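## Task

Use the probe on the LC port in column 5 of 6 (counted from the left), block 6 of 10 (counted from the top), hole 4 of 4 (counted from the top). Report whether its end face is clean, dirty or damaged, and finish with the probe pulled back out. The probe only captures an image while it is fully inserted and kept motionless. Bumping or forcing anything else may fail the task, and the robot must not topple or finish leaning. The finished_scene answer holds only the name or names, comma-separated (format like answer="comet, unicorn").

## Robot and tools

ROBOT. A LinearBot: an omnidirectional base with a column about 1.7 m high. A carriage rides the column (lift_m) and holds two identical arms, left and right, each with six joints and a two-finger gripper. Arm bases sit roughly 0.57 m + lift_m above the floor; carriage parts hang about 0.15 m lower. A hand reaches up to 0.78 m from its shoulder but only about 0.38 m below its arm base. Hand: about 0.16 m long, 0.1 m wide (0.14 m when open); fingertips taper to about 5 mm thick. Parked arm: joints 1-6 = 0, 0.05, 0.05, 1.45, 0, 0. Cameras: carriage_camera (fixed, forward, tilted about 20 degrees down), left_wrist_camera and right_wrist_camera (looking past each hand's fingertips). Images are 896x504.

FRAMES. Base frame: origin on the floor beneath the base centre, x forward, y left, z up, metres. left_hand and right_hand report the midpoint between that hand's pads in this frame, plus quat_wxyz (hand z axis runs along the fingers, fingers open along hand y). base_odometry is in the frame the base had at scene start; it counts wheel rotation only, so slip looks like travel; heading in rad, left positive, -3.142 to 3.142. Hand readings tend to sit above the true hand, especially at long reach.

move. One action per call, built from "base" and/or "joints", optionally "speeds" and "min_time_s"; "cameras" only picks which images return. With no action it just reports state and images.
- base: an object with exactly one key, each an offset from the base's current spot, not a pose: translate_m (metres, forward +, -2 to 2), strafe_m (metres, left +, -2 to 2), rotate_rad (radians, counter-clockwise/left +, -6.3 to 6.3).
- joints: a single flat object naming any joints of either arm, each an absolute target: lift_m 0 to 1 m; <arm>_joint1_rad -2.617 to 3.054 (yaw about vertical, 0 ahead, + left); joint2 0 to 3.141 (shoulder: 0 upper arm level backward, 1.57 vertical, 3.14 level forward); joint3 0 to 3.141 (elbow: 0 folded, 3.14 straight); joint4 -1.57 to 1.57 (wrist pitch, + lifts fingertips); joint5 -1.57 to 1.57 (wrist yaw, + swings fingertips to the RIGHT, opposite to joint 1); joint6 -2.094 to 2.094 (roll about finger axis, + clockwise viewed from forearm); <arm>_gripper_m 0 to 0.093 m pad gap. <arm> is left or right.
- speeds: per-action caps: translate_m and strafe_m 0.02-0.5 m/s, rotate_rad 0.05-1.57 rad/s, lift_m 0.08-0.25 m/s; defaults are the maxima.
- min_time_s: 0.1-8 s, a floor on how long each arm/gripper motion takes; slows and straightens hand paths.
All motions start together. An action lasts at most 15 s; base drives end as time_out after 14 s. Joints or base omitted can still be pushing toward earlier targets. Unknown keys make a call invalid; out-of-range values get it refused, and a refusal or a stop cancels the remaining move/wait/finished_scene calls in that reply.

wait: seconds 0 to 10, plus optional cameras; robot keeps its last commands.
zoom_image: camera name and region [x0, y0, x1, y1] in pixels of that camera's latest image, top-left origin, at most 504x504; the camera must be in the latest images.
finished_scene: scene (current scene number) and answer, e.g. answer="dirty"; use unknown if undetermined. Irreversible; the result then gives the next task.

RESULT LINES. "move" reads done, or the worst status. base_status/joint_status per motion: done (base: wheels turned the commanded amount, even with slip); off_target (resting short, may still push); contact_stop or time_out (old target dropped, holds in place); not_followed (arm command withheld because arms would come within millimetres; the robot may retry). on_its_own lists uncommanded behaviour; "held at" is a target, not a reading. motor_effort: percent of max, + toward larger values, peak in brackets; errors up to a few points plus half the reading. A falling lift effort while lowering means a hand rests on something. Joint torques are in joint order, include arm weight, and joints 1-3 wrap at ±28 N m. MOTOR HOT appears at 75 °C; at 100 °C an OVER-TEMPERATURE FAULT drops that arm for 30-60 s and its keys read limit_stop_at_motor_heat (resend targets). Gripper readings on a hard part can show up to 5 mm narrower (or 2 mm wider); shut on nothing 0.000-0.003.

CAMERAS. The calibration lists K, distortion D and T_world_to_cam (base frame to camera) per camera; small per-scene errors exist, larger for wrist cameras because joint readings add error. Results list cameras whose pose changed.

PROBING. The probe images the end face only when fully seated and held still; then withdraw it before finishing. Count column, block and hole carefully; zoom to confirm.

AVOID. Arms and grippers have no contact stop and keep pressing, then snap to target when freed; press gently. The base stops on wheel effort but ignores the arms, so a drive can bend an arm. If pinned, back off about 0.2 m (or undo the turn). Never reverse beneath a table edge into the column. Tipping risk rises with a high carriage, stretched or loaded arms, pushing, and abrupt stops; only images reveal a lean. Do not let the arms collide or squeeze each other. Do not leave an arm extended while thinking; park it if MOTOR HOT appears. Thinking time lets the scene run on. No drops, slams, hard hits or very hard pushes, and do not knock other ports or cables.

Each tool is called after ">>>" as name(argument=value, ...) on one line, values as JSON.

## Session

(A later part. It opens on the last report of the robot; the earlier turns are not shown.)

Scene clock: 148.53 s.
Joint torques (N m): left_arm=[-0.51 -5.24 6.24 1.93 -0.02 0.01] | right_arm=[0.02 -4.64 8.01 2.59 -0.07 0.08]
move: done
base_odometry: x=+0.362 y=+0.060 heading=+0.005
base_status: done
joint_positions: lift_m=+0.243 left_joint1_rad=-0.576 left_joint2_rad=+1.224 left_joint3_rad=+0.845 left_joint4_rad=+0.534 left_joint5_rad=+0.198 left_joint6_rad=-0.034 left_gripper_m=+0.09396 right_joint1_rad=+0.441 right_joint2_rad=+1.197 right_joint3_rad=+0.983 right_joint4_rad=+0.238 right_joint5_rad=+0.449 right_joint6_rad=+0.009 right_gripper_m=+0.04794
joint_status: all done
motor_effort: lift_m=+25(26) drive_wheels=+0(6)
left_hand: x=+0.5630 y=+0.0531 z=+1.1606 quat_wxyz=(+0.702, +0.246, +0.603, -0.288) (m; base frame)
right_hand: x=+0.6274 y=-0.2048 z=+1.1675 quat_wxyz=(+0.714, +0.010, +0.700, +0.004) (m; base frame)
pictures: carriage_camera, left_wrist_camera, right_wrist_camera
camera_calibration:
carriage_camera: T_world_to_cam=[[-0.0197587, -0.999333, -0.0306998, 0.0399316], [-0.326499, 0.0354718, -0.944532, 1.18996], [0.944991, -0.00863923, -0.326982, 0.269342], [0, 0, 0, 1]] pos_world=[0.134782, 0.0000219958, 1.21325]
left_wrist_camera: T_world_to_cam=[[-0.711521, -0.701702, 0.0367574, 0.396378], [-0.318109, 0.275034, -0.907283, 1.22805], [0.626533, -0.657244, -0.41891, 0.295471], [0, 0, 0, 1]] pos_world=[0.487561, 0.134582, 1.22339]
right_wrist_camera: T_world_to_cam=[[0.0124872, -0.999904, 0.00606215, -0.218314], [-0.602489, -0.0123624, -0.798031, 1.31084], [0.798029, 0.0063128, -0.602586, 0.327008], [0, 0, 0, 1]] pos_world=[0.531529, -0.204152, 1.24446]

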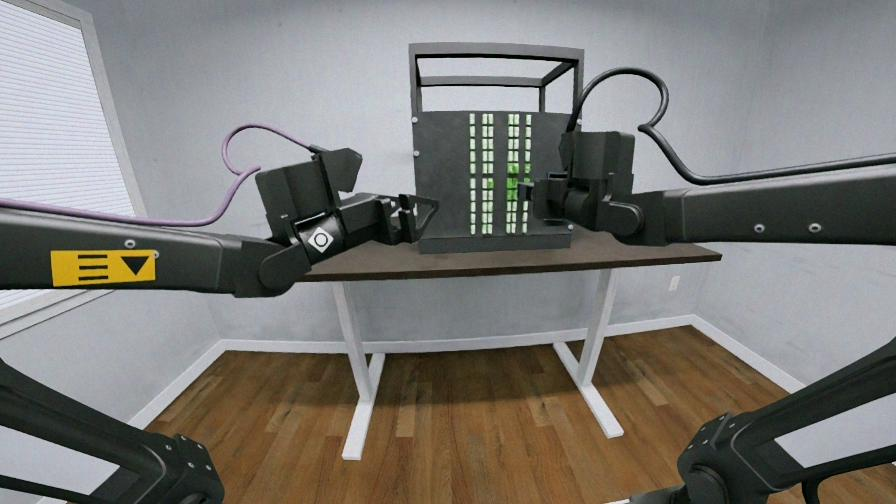

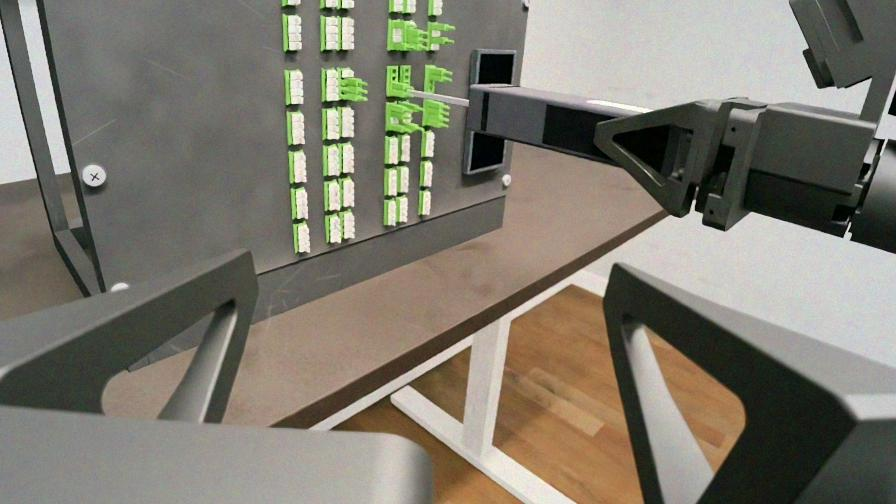

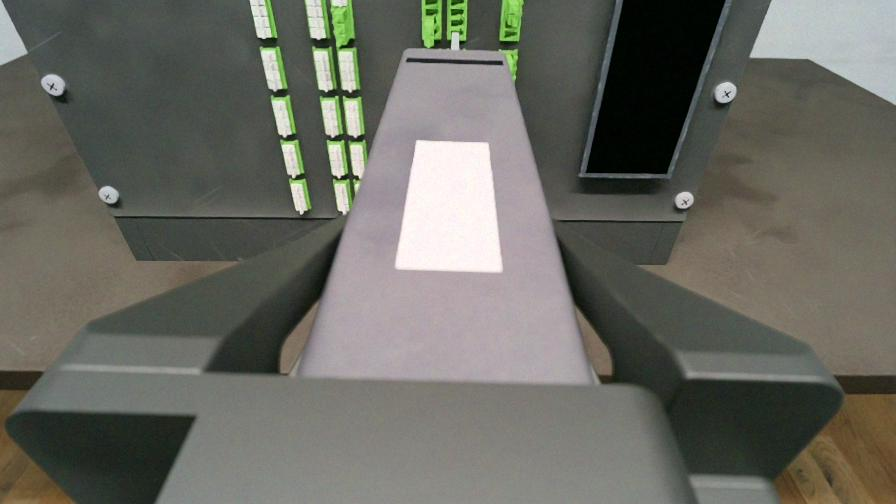

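>>> move(base={"translate_m": 0.006}, speeds={"translate_m": 0.02})

>>> zoom_image(camera="right_wrist_camera", region=[420, 0, 480, 60])

Scene clock: 151.47 s.
Joint torques (N m): left_arm=[-0.54 -5.35 6.17 1.94 0 -0.02] | right_arm=[0.06 -4.67 7.99 2.59 -0.04 0.08]
move: done
base_odometry: x=+0.368 y=+0.060 heading=+0.006
base_status: done
joint_positions: lift_m=+0.243 left_joint1_rad=-0.576 left_joint2_rad=+1.224 left_joint3_rad=+0.845 left_joint4_rad=+0.534 left_joint5_rad=+0.198 left_joint6_rad=-0.034 left_gripper_m=+0.09396 right_joint1_rad=+0.441 right_joint2_rad=+1.197 right_joint3_rad=+0.983 right_joint4_rad=+0.240 right_joint5_rad=+0.448 right_joint6_rad=+0.009 right_gripper_m=+0.04794
joint_status: not commanded
motor_effort: lift_m=+25(25) drive_wheels=+1(9)
left_hand: x=+0.5630 y=+0.0531 z=+1.1606 quat_wxyz=(+0.702, +0.246, +0.603, -0.288) (m; base frame)
right_hand: x=+0.6274 y=-0.2047 z=+1.1679 quat_wxyz=(+0.715, +0.009, +0.699, +0.005) (m; base frame)
pictures: carriage_camera, left_wrist_camera, right_wrist_camera
camera_calibration:
carriage_camera: T_world_to_cam=[[-0.0197587, -0.999333, -0.0306998, 0.0399316], [-0.326499, 0.0354718, -0.944532, 1.18996], [0.944991, -0.00863923, -0.326982, 0.269342], [0, 0, 0, 1]] pos_world=[0.134782, 0.0000219958, 1.21325]
left_wrist_camera: T_world_to_cam=[[-0.711521, -0.701702, 0.0367574, 0.396378], [-0.318109, 0.275034, -0.907283, 1.22805], [0.626533, -0.657244, -0.41891, 0.295471], [0, 0, 0, 1]] pos_world=[0.487561, 0.134582, 1.22339]
right_wrist_camera: T_world_to_cam=[[0.0136566, -0.999893, 0.00532562, -0.218115], [-0.601053, -0.0124654, -0.799112, 1.3115], [0.799093, 0.00771215, -0.601158, 0.325162], [0, 0, 0, 1]] pos_world=[0.531423, -0.204251, 1.24467]

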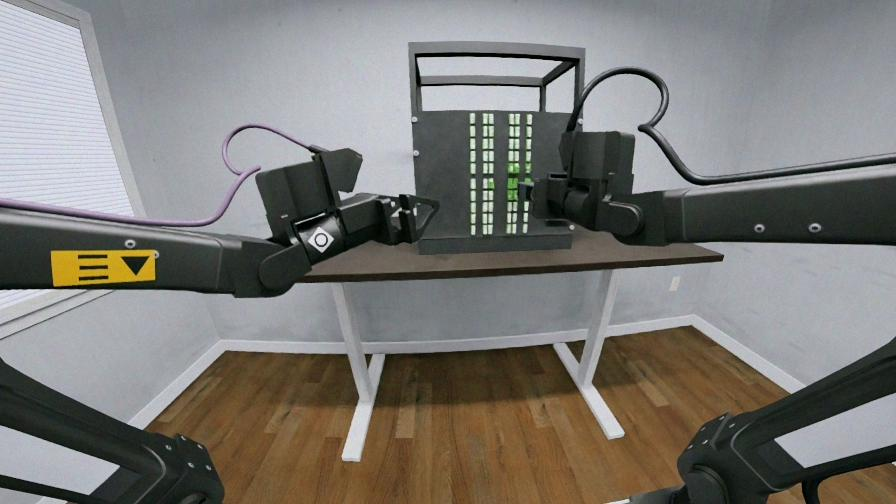

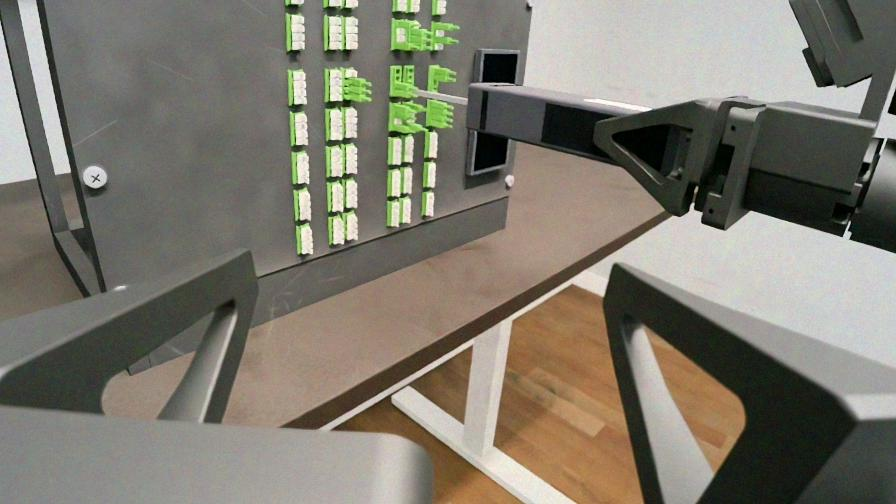

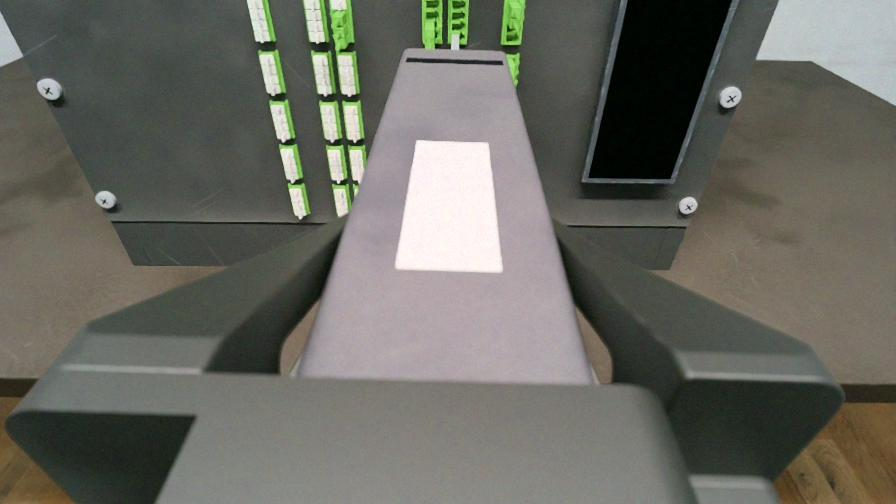

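Scaled by 8.400 from the camera's 896x504 image, which has a finer 1280x720 frame.

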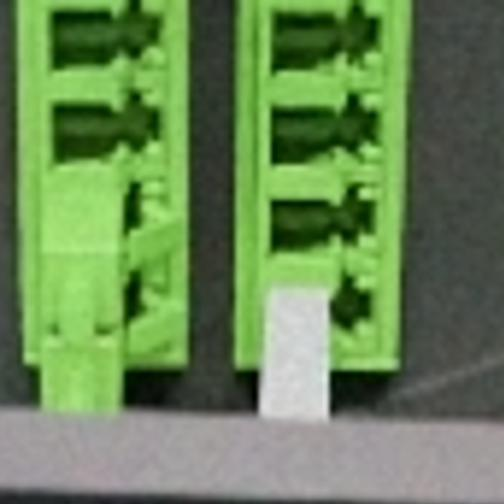

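>>> move(base={"strafe_m": -0.0006}, speeds={"strafe_m": 0.02}, cameras=[])

>>> move(base={"translate_m": 0.004}, speeds={"translate_m": 0.02})

>>> zoom_image(camera="right_wrist_camera", region=[420, 0, 480, 60])

>>> zoom_image(camera="left_wrist_camera", region=[370, 50, 450, 130])

Scene clock: 156.57 s.
Joint torques (N m): left_arm=[-0.51 -5.35 6.19 1.92 0.05 -0.01] | right_arm=[0.1 -4.66 7.98 2.57 -0.04 0.08]
move: done
base_odometry: x=+0.368 y=+0.060 heading=+0.006
base_status: done
joint_positions: lift_m=+0.243 left_joint1_rad=-0.576 left_joint2_rad=+1.224 left_joint3_rad=+0.845 left_joint4_rad=+0.534 left_joint5_rad=+0.198 left_joint6_rad=-0.034 left_gripper_m=+0.09396 right_joint1_rad=+0.441 right_joint2_rad=+1.197 right_joint3_rad=+0.983 right_joint4_rad=+0.240 right_joint5_rad=+0.447 right_joint6_rad=+0.009 right_gripper_m=+0.04794
joint_status: not commanded
motor_effort: lift_m=+25(25) drive_wheels=+4(6)
left_hand: x=+0.5630 y=+0.0531 z=+1.1606 quat_wxyz=(+0.702, +0.246, +0.603, -0.288) (m; base frame)
right_hand: x=+0.6274 y=-0.2046 z=+1.1679 quat_wxyz=(+0.715, +0.009, +0.699, +0.005) (m; base frame)
pictures: none
No camera images: "cameras" was empty.

Scene clock: 157.13 s.
Joint torques (N m): left_arm=[-0.43 -5.41 6.17 1.92 -0.03 0] | right_arm=[0.05 -4.67 8.01 2.57 -0.08 0.08]
move: done
base_odometry: x=+0.372 y=+0.060 heading=+0.006
base_status: done
joint_positions: lift_m=+0.243 left_joint1_rad=-0.576 left_joint2_rad=+1.224 left_joint3_rad=+0.845 left_joint4_rad=+0.534 left_joint5_rad=+0.198 left_joint6_rad=-0.034 left_gripper_m=+0.09396 right_joint1_rad=+0.441 right_joint2_rad=+1.197 right_joint3_rad=+0.983 right_joint4_rad=+0.240 right_joint5_rad=+0.450 right_joint6_rad=+0.009 right_gripper_m=+0.04794
joint_status: not commanded
motor_effort: lift_m=+25(25) drive_wheels=+2(10)
left_hand: x=+0.5630 y=+0.0531 z=+1.1605 quat_wxyz=(+0.702, +0.246, +0.603, -0.288) (m; base frame)
right_hand: x=+0.6274 y=-0.2051 z=+1.1679 quat_wxyz=(+0.715, +0.010, +0.699, +0.004) (m; base frame)
pictures: carriage_camera, left_wrist_camera, right_wrist_camera
camera_calibration:
carriage_camera: T_world_to_cam=[[-0.0197587, -0.999333, -0.0306998, 0.0399316], [-0.326499, 0.0354718, -0.944532, 1.18996], [0.944991, -0.00863923, -0.326982, 0.269342], [0, 0, 0, 1]] pos_world=[0.134782, 0.0000219958, 1.21325]
left_wrist_camera: T_world_to_cam=[[-0.711532, -0.701686, 0.0368547, 0.396262], [-0.31845, 0.275276, -0.90709, 1.22795], [0.626348, -0.65716, -0.41932, 0.296051], [0, 0, 0, 1]] pos_world=[0.487562, 0.134581, 1.22339]
right_wrist_camera: T_world_to_cam=[[0.0113771, -0.999921, 0.00528297, -0.217064], [-0.601087, -0.0110611, -0.799107, 1.31179], [0.799103, 0.00591597, -0.601165, 0.324798], [0, 0, 0, 1]] pos_world=[0.531425, -0.204458, 1.24467]

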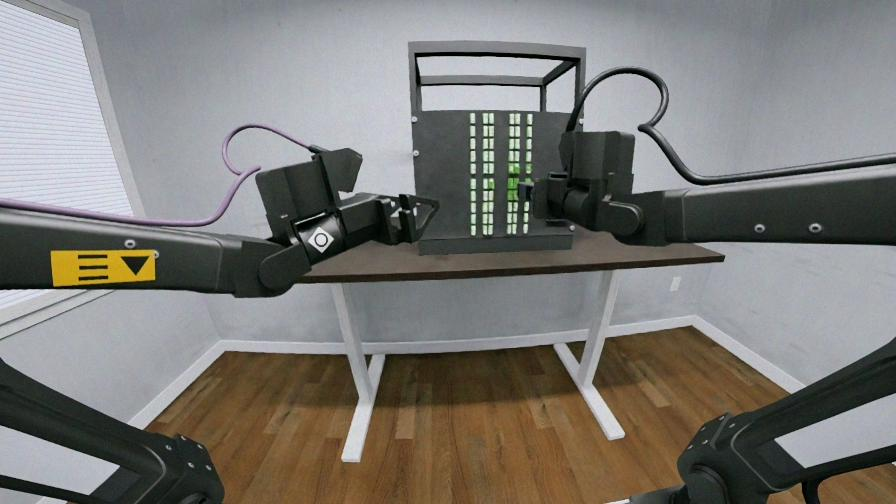

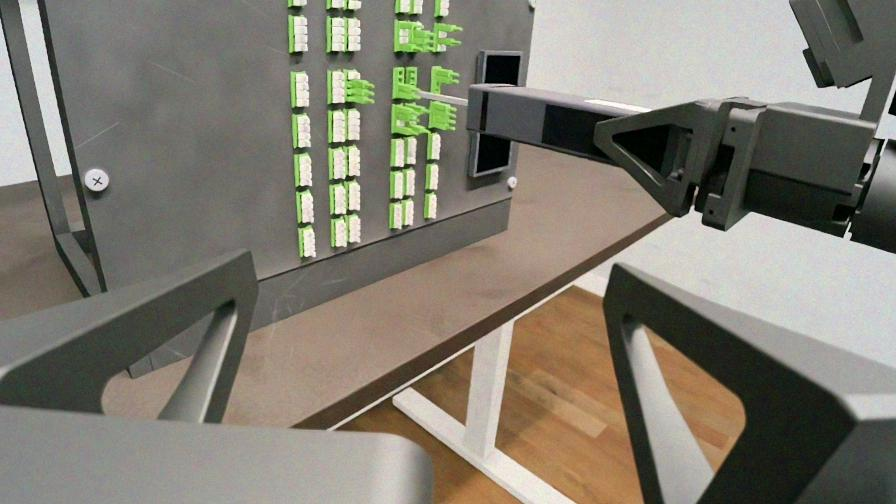

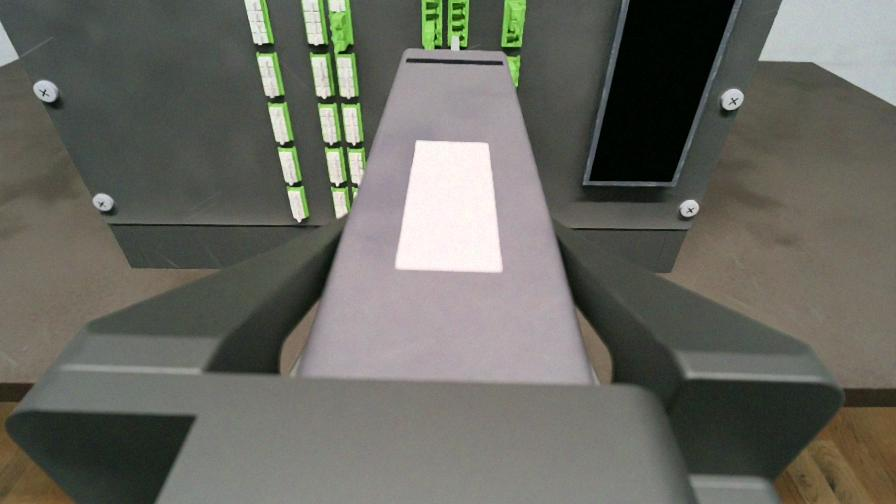

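Scaled by 8.400 from the camera's 896x504 image, which has a finer 1280x720 frame.

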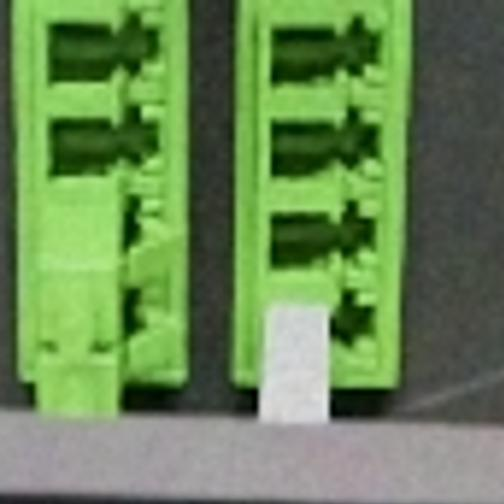

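Scaled by 6.300 from the camera's 896x504 image, which has a finer 1280x720 frame.

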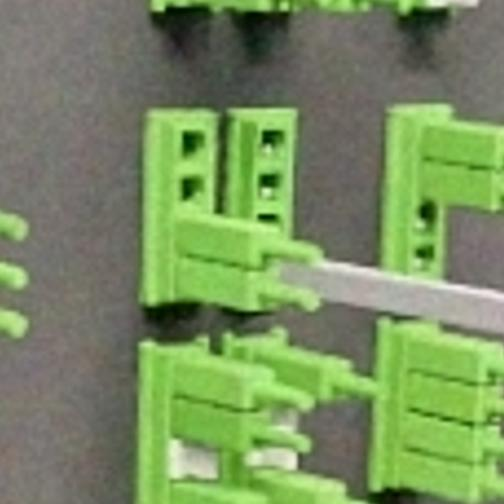

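>>> move(base={"translate_m": 0.006}, speeds={"translate_m": 0.02})

>>> zoom_image(camera="right_wrist_camera", region=[420, 0, 480, 60])

Scene clock: 159.80 s.
Joint torques (N m): left_arm=[-0.51 -5.37 6.48 1.94 0.03 -0.01] | right_arm=[-0.47 -2.88 7.98 2.83 -0.11 0.08]
move: done
base_odometry: x=+0.378 y=+0.060 heading=+0.006
base_status: done
joint_positions: lift_m=+0.243 left_joint1_rad=-0.576 left_joint2_rad=+1.224 left_joint3_rad=+0.845 left_joint4_rad=+0.534 left_joint5_rad=+0.198 left_joint6_rad=-0.034 left_gripper_m=+0.09396 right_joint1_rad=+0.447 right_joint2_rad=+1.177 right_joint3_rad=+0.983 right_joint4_rad=+0.212 right_joint5_rad=+0.453 right_joint6_rad=+0.009 right_gripper_m=+0.04794
joint_status: not commanded
motor_effort: lift_m=+25(25) drive_wheels=+0(11)
left_hand: x=+0.5630 y=+0.0531 z=+1.1606 quat_wxyz=(+0.702, +0.246, +0.603, -0.288) (m; base frame)
right_hand: x=+0.6221 y=-0.2055 z=+1.1694 quat_wxyz=(+0.713, +0.008, +0.701, +0.004) (m; base frame)
pictures: carriage_camera, left_wrist_camera, right_wrist_camera
camera_calibration:
carriage_camera: T_world_to_cam=[[-0.0197587, -0.999333, -0.0306998, 0.0399316], [-0.326499, 0.0354718, -0.944532, 1.18996], [0.944991, -0.00863923, -0.326982, 0.269342], [0, 0, 0, 1]] pos_world=[0.134782, 0.0000219958, 1.21325]
left_wrist_camera: T_world_to_cam=[[-0.711521, -0.701702, 0.0367574, 0.396378], [-0.318109, 0.275034, -0.907283, 1.22805], [0.626533, -0.657244, -0.41891, 0.295471], [0, 0, 0, 1]] pos_world=[0.487561, 0.134582, 1.22339]
right_wrist_camera: T_world_to_cam=[[0.0140685, -0.999867, 0.00821339, -0.222463], [-0.606326, -0.0150624, -0.795074, 1.30748], [0.795092, 0.00620554, -0.606457, 0.338641], [0, 0, 0, 1]] pos_world=[0.52664, -0.204842, 1.24674]

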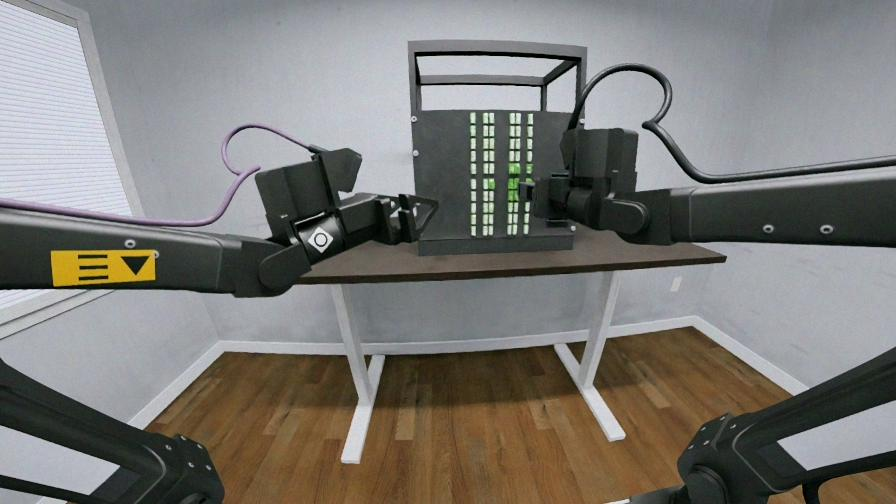

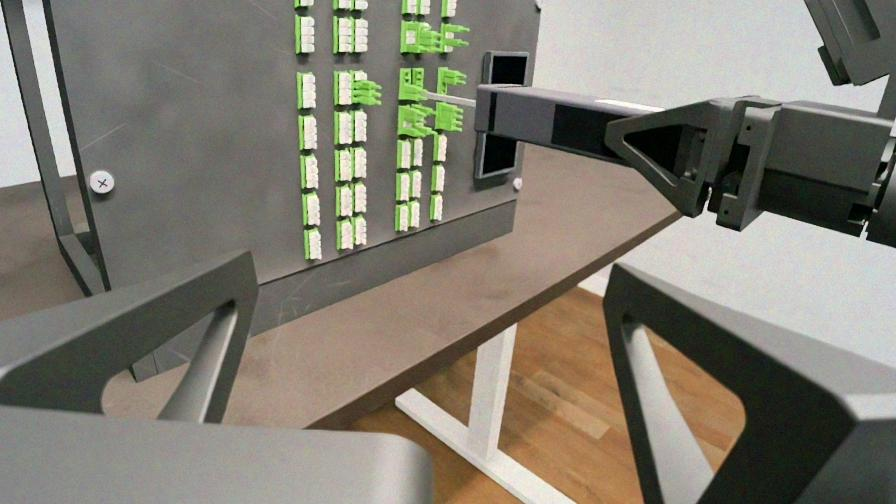

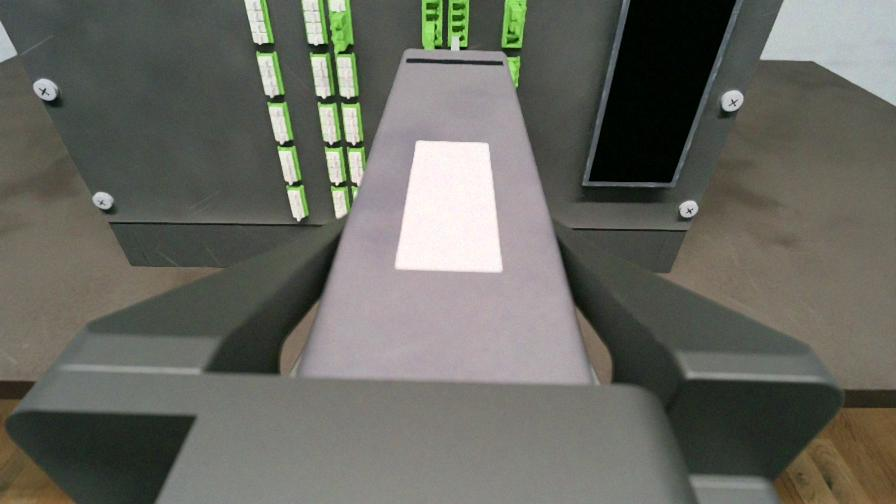

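Scaled by 8.400 from the camera's 896x504 image, which has a finer 1280x720 frame.

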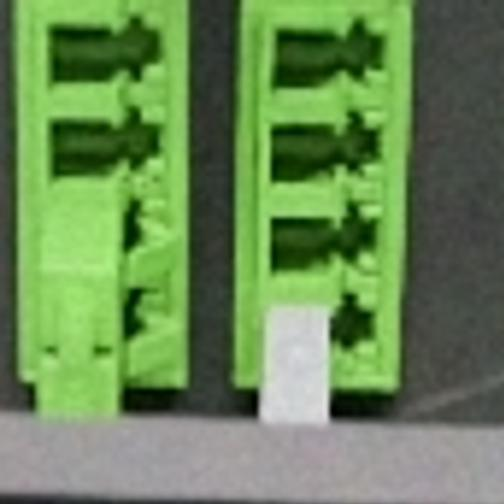

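>>> wait(seconds=1.5)

>>> zoom_image(camera="right_wrist_camera", region=[390, 0, 750, 230])

Scene clock: 163.27 s.
Joint torques (N m): left_arm=[-0.55 -5.38 6.34 1.94 0.03 0] | right_arm=[-0.46 -2.85 7.99 2.84 -0.11 0.08]
base_odometry: x=+0.378 y=+0.060 heading=+0.006
base_status: done
joint_positions: lift_m=+0.243 left_joint1_rad=-0.576 left_joint2_rad=+1.224 left_joint3_rad=+0.845 left_joint4_rad=+0.534 left_joint5_rad=+0.198 left_joint6_rad=-0.034 left_gripper_m=+0.09396 right_joint1_rad=+0.447 right_joint2_rad=+1.177 right_joint3_rad=+0.983 right_joint4_rad=+0.212 right_joint5_rad=+0.453 right_joint6_rad=+0.009 right_gripper_m=+0.04794
joint_status: not commanded
motor_effort: lift_m=+25(25) drive_wheels=+1(11)
left_hand: x=+0.5630 y=+0.0531 z=+1.1606 quat_wxyz=(+0.702, +0.246, +0.603, -0.288) (m; base frame)
right_hand: x=+0.6221 y=-0.2055 z=+1.1694 quat_wxyz=(+0.713, +0.008, +0.701, +0.004) (m; base frame)
wait: 1.50 s; at rest from the start
pictures: carriage_camera, left_wrist_camera, right_wrist_camera
camera_calibration:
carriage_camera: T_world_to_cam=[[-0.0197587, -0.999333, -0.0306998, 0.0399316], [-0.326499, 0.0354718, -0.944532, 1.18996], [0.944991, -0.00863923, -0.326982, 0.269342], [0, 0, 0, 1]] pos_world=[0.134782, 0.0000219958, 1.21325]
left_wrist_camera: T_world_to_cam=[[-0.711521, -0.701702, 0.0367574, 0.396378], [-0.318109, 0.275034, -0.907283, 1.22805], [0.626533, -0.657244, -0.41891, 0.295471], [0, 0, 0, 1]] pos_world=[0.487561, 0.134582, 1.22339]
right_wrist_camera: T_world_to_cam=[[0.0140685, -0.999867, 0.00821339, -0.222463], [-0.606326, -0.0150624, -0.795074, 1.30748], [0.795092, 0.00620554, -0.606457, 0.338641], [0, 0, 0, 1]] pos_world=[0.52664, -0.204842, 1.24674]

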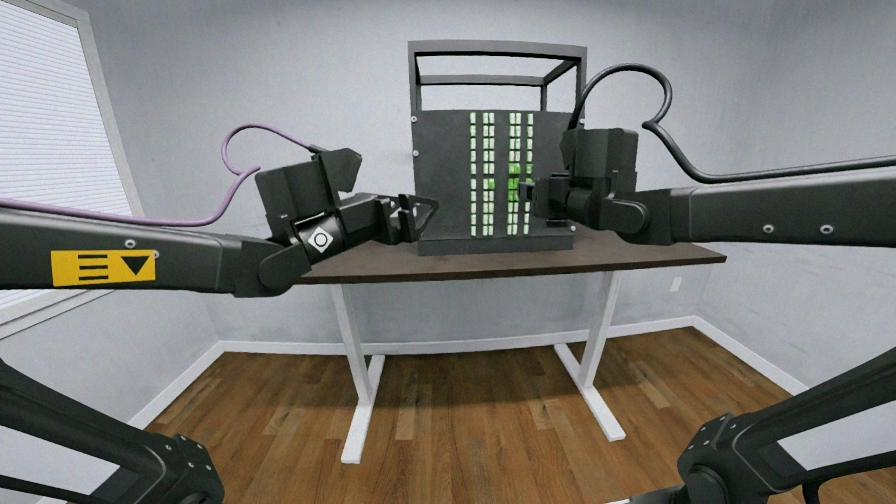

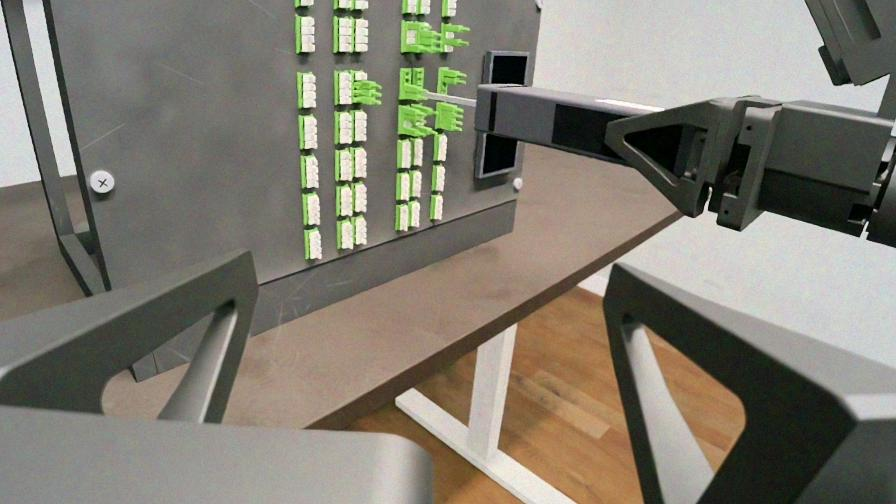

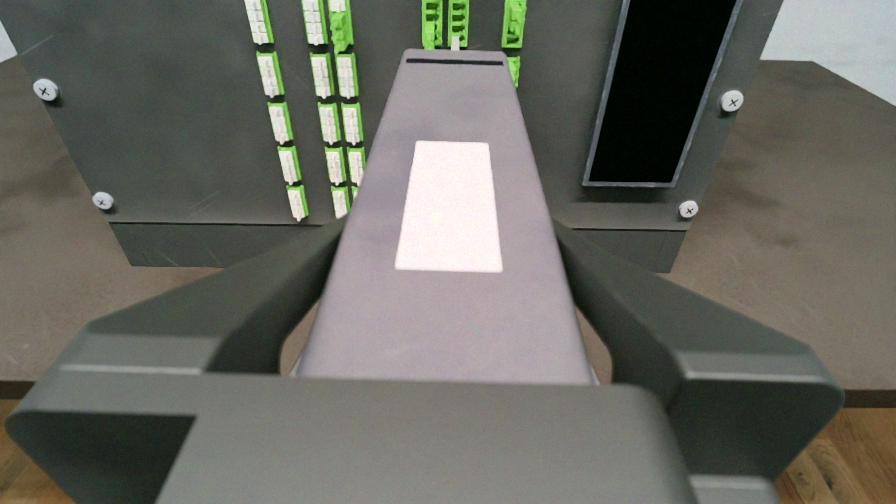

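Scaled by 1.400 from the camera's 896x504 image, which has a finer 1280x720 frame.

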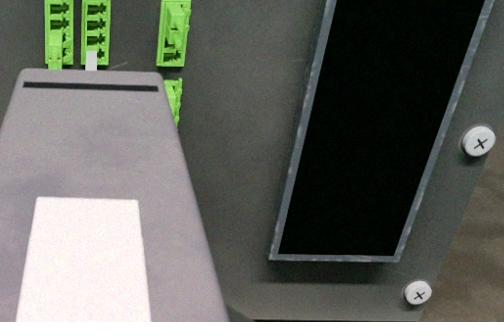

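>>> move(base={"translate_m": -0.008}, speeds={"translate_m": 0.02})

>>> zoom_image(camera="right_wrist_camera", region=[420, 0, 480, 60])

Scene clock: 169.60 s.
Joint torques (N m): left_arm=[-0.53 -5.23 6.22 1.94 0.04 0] | right_arm=[0.32 -5.24 8.02 2.51 -0.01 0.08]
move: done
base_odometry: x=+0.370 y=+0.060 heading=+0.006
base_status: done
joint_positions: lift_m=+0.243 left_joint1_rad=-0.576 left_joint2_rad=+1.224 left_joint3_rad=+0.845 left_joint4_rad=+0.534 left_joint5_rad=+0.198 left_joint6_rad=-0.034 left_gripper_m=+0.09396 right_joint1_rad=+0.437 right_joint2_rad=+1.204 right_joint3_rad=+0.983 right_joint4_rad=+0.247 right_joint5_rad=+0.445 right_joint6_rad=+0.009 right_gripper_m=+0.04794
joint_status: not commanded
motor_effort: lift_m=+25(25) drive_wheels=+0(8)
left_hand: x=+0.5630 y=+0.0531 z=+1.1606 quat_wxyz=(+0.702, +0.246, +0.603, -0.288) (m; base frame)
right_hand: x=+0.6292 y=-0.2048 z=+1.1672 quat_wxyz=(+0.715, +0.010, +0.699, +0.005) (m; base frame)
pictures: carriage_camera, left_wrist_camera, right_wrist_camera
camera_calibration:
carriage_camera: T_world_to_cam=[[-0.0197587, -0.999333, -0.0306998, 0.0399316], [-0.326499, 0.0354718, -0.944532, 1.18996], [0.944991, -0.00863923, -0.326982, 0.269342], [0, 0, 0, 1]] pos_world=[0.134782, 0.0000219958, 1.21325]
left_wrist_camera: T_world_to_cam=[[-0.711521, -0.701702, 0.0367574, 0.396378], [-0.318109, 0.275034, -0.907283, 1.22805], [0.626533, -0.657244, -0.41891, 0.295471], [0, 0, 0, 1]] pos_world=[0.487561, 0.134582, 1.22339]
right_wrist_camera: T_world_to_cam=[[0.0132927, -0.9999, 0.00485988, -0.217466], [-0.600197, -0.0118662, -0.799764, 1.31242], [0.799742, 0.00771416, -0.600295, 0.321828], [0, 0, 0, 1]] pos_world=[0.53322, -0.204353, 1.24387]

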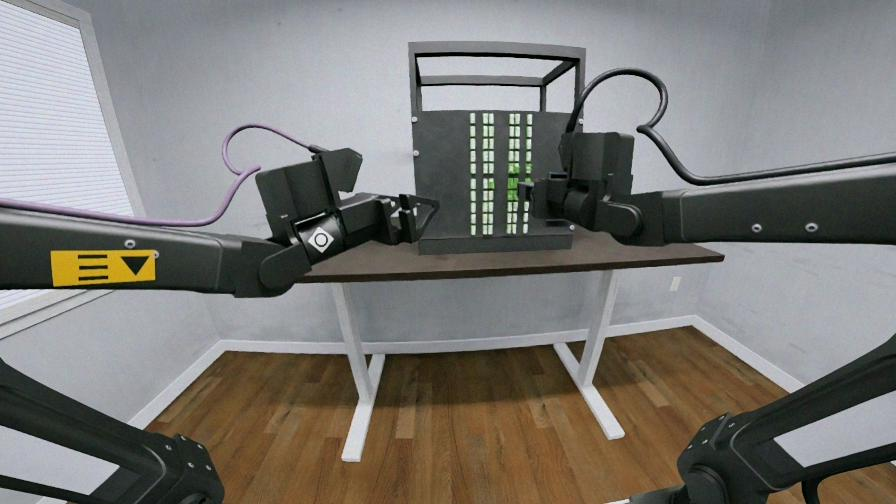

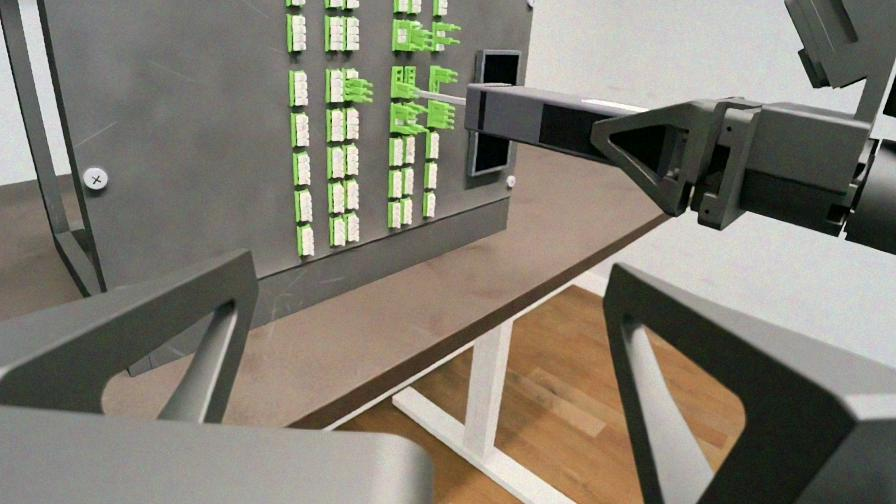

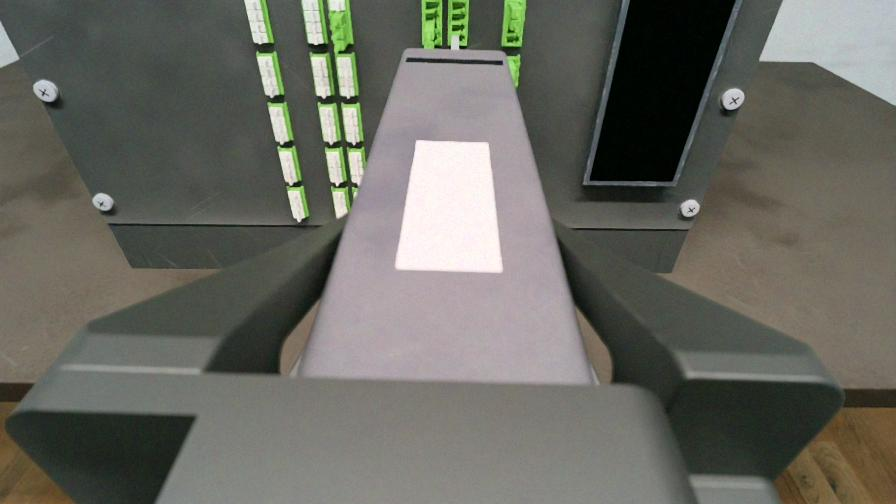

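Scaled by 8.400 from the camera's 896x504 image, which has a finer 1280x720 frame.

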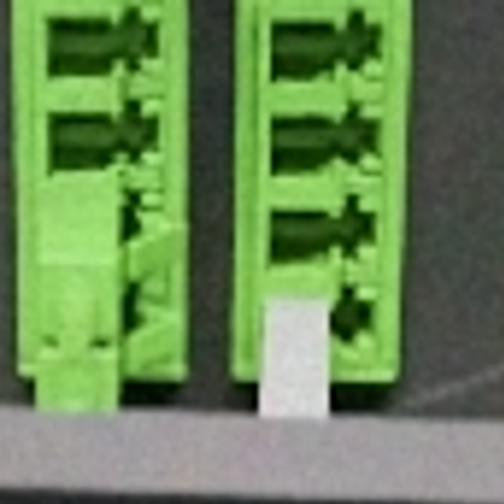

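>>> zoom_image(camera="left_wrist_camera", region=[410, 60, 480, 130])

Scaled by 7.200 from the camera's 896x504 image, which has a finer 1280x720 frame.

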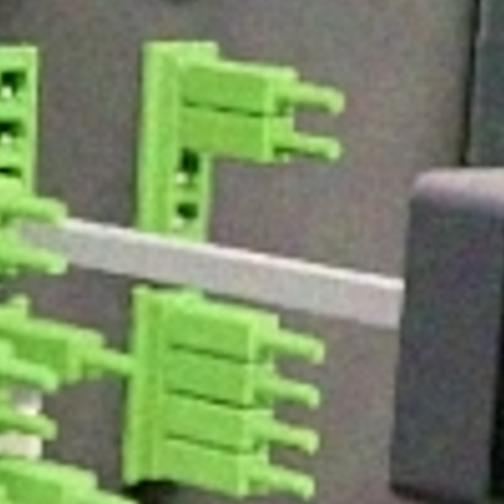

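>>> move(base={"translate_m": -0.016}, speeds={"translate_m": 0.03}, cameras=[])

>>> move(joints={"right_joint4_rad": 0.26}, min_time_s=1, cameras=[])

Scene clock: 184.23 s.
Joint torques (N m): left_arm=[-0.66 -5.27 6.41 1.88 0.03 0.03] | right_arm=[0.55 -5.78 7.95 2.45 -0.01 0.08]
move: done
base_odometry: x=+0.354 y=+0.060 heading=+0.007
base_status: done
joint_positions: lift_m=+0.243 left_joint1_rad=-0.576 left_joint2_rad=+1.224 left_joint3_rad=+0.845 left_joint4_rad=+0.534 left_joint5_rad=+0.197 left_joint6_rad=-0.034 left_gripper_m=+0.09396 right_joint1_rad=+0.435 right_joint2_rad=+1.210 right_joint3_rad=+0.983 right_joint4_rad=+0.253 right_joint5_rad=+0.444 right_joint6_rad=+0.009 right_gripper_m=+0.04794
joint_status: not commanded
motor_effort: lift_m=+25(25) drive_wheels=+5(15)
left_hand: x=+0.5631 y=+0.0531 z=+1.1606 quat_wxyz=(+0.702, +0.245, +0.603, -0.288) (m; base frame)
right_hand: x=+0.6308 y=-0.2050 z=+1.1664 quat_wxyz=(+0.716, +0.010, +0.698, +0.004) (m; base frame)
pictures: none
No camera images: "cameras" was empty.

Scene clock: 185.50 s.
Joint torques (N m): left_arm=[-0.39 -5.41 6.23 1.89 0 0] | right_arm=[0.54 -5.76 7.99 2.26 0 0.08]
move: done
base_odometry: x=+0.354 y=+0.060 heading=+0.007
base_status: not commanded
joint_positions: lift_m=+0.243 left_joint1_rad=-0.576 left_joint2_rad=+1.224 left_joint3_rad=+0.845 left_joint4_rad=+0.534 left_joint5_rad=+0.197 left_joint6_rad=-0.034 left_gripper_m=+0.09396 right_joint1_rad=+0.435 right_joint2_rad=+1.210 right_joint3_rad=+0.983 right_joint4_rad=+0.234 right_joint5_rad=+0.444 right_joint6_rad=+0.009 right_gripper_m=+0.04794
joint_status: all done
motor_effort: lift_m=+25(25) drive_wheels=+6(6)
left_hand: x=+0.5631 y=+0.0531 z=+1.1606 quat_wxyz=(+0.702, +0.245, +0.603, -0.288) (m; base frame)
right_hand: x=+0.6308 y=-0.2049 z=+1.1619 quat_wxyz=(+0.709, +0.007, +0.705, +0.001) (m; base frame)
pictures: none
No camera images: "cameras" was empty.

>>> move(joints={"lift_m": 0.2498})

>>> zoom_image(camera="right_wrist_camera", region=[420, 0, 480, 60])

Scene clock: 188.50 s.
Joint torques (N m): left_arm=[-0.39 -5.24 6.26 1.92 0.01 0.02] | right_arm=[0.49 -5.76 7.98 2.39 0 0.08]
move: done
base_odometry: x=+0.354 y=+0.060 heading=+0.007
base_status: not commanded
joint_positions: lift_m=+0.250 left_joint1_rad=-0.576 left_joint2_rad=+1.224 left_joint3_rad=+0.845 left_joint4_rad=+0.536 left_joint5_rad=+0.197 left_joint6_rad=-0.034 left_gripper_m=+0.09396 right_joint1_rad=+0.435 right_joint2_rad=+1.210 right_joint3_rad=+0.983 right_joint4_rad=+0.221 right_joint5_rad=+0.444 right_joint6_rad=+0.009 right_gripper_m=+0.04794
joint_status: all done
motor_effort: lift_m=+24(30) drive_wheels=+5(9)
left_hand: x=+0.5630 y=+0.0532 z=+1.1674 quat_wxyz=(+0.702, +0.245, +0.603, -0.288) (m; base frame)
right_hand: x=+0.6308 y=-0.2049 z=+1.1653 quat_wxyz=(+0.705, +0.005, +0.709, -0.001) (m; base frame)
pictures: carriage_camera, left_wrist_camera, right_wrist_camera
camera_calibration:
carriage_camera: T_world_to_cam=[[-0.0197587, -0.999333, -0.0306998, 0.040128], [-0.326499, 0.0354718, -0.944532, 1.196], [0.944991, -0.00863923, -0.326982, 0.271435], [0, 0, 0, 1]] pos_world=[0.134782, 0.0000219958, 1.21965]
left_wrist_camera: T_world_to_cam=[[-0.71137, -0.701876, 0.0363761, 0.396551], [-0.316769, 0.273991, -0.908067, 1.23442], [0.627384, -0.657494, -0.417242, 0.295935], [0, 0, 0, 1]] pos_world=[0.487456, 0.134684, 1.22999]
right_wrist_camera: T_world_to_cam=[[0.0124323, -0.99976, 0.0180211, -0.23238], [-0.623208, -0.0218412, -0.781751, 1.3033], [0.781957, -0.00151195, -0.62333, 0.355541], [0, 0, 0, 1]] pos_world=[0.537098, -0.203322, 1.24466]

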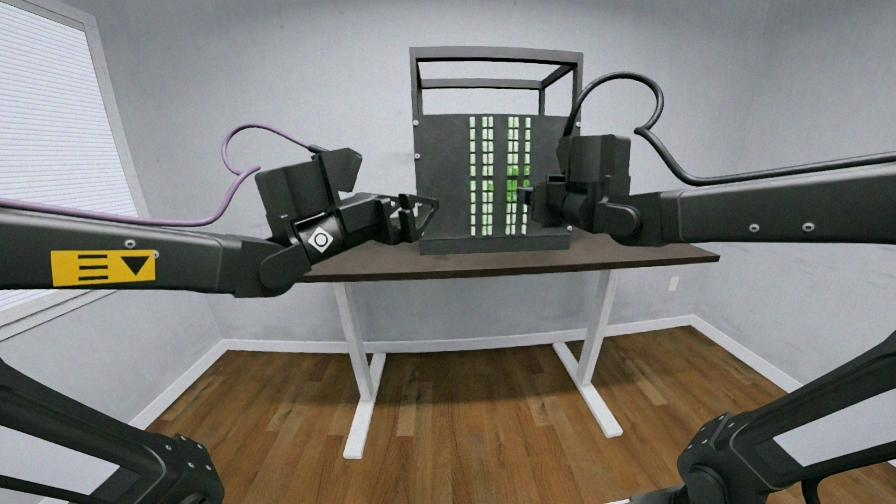

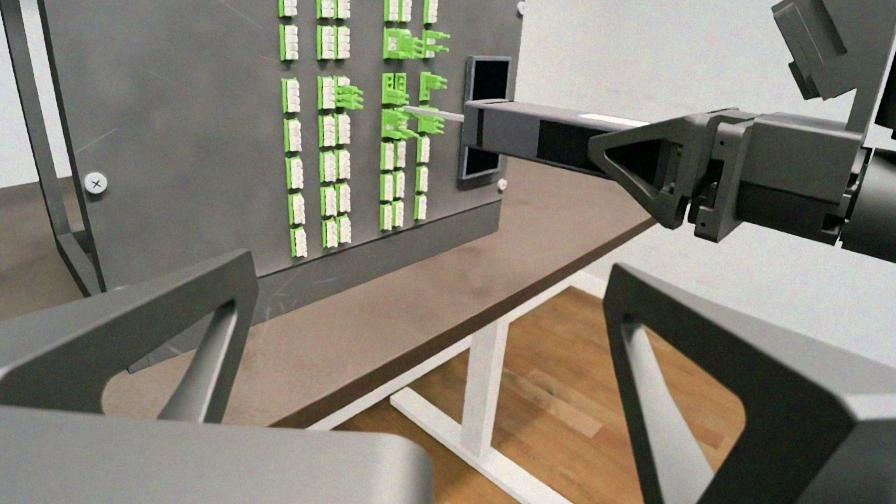

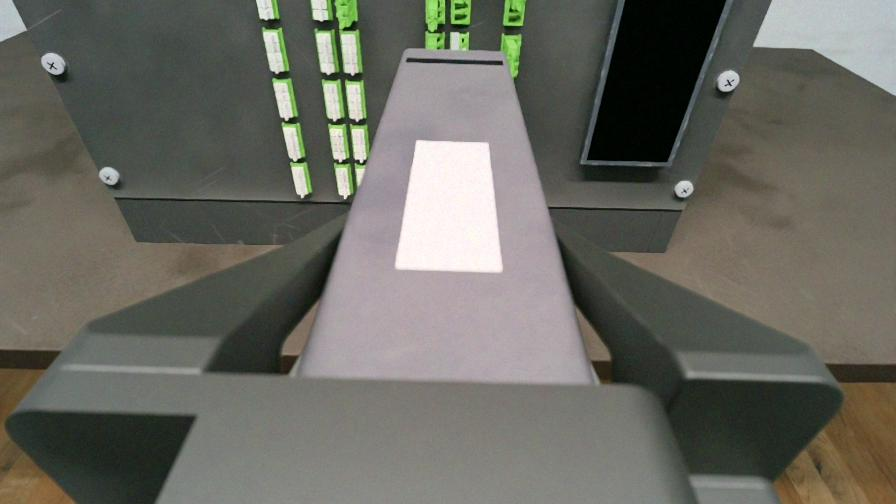

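Scaled by 8.400 from the camera's 896x504 image, which has a finer 1280x720 frame.

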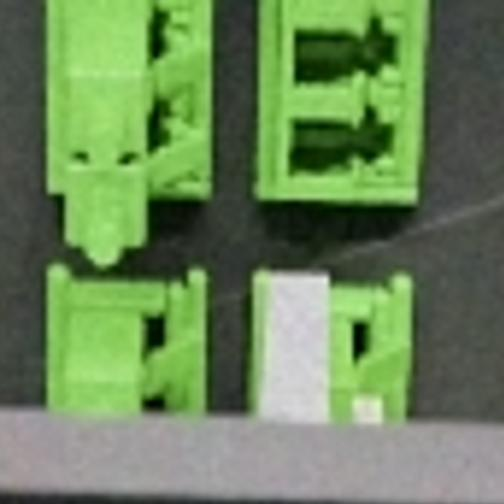

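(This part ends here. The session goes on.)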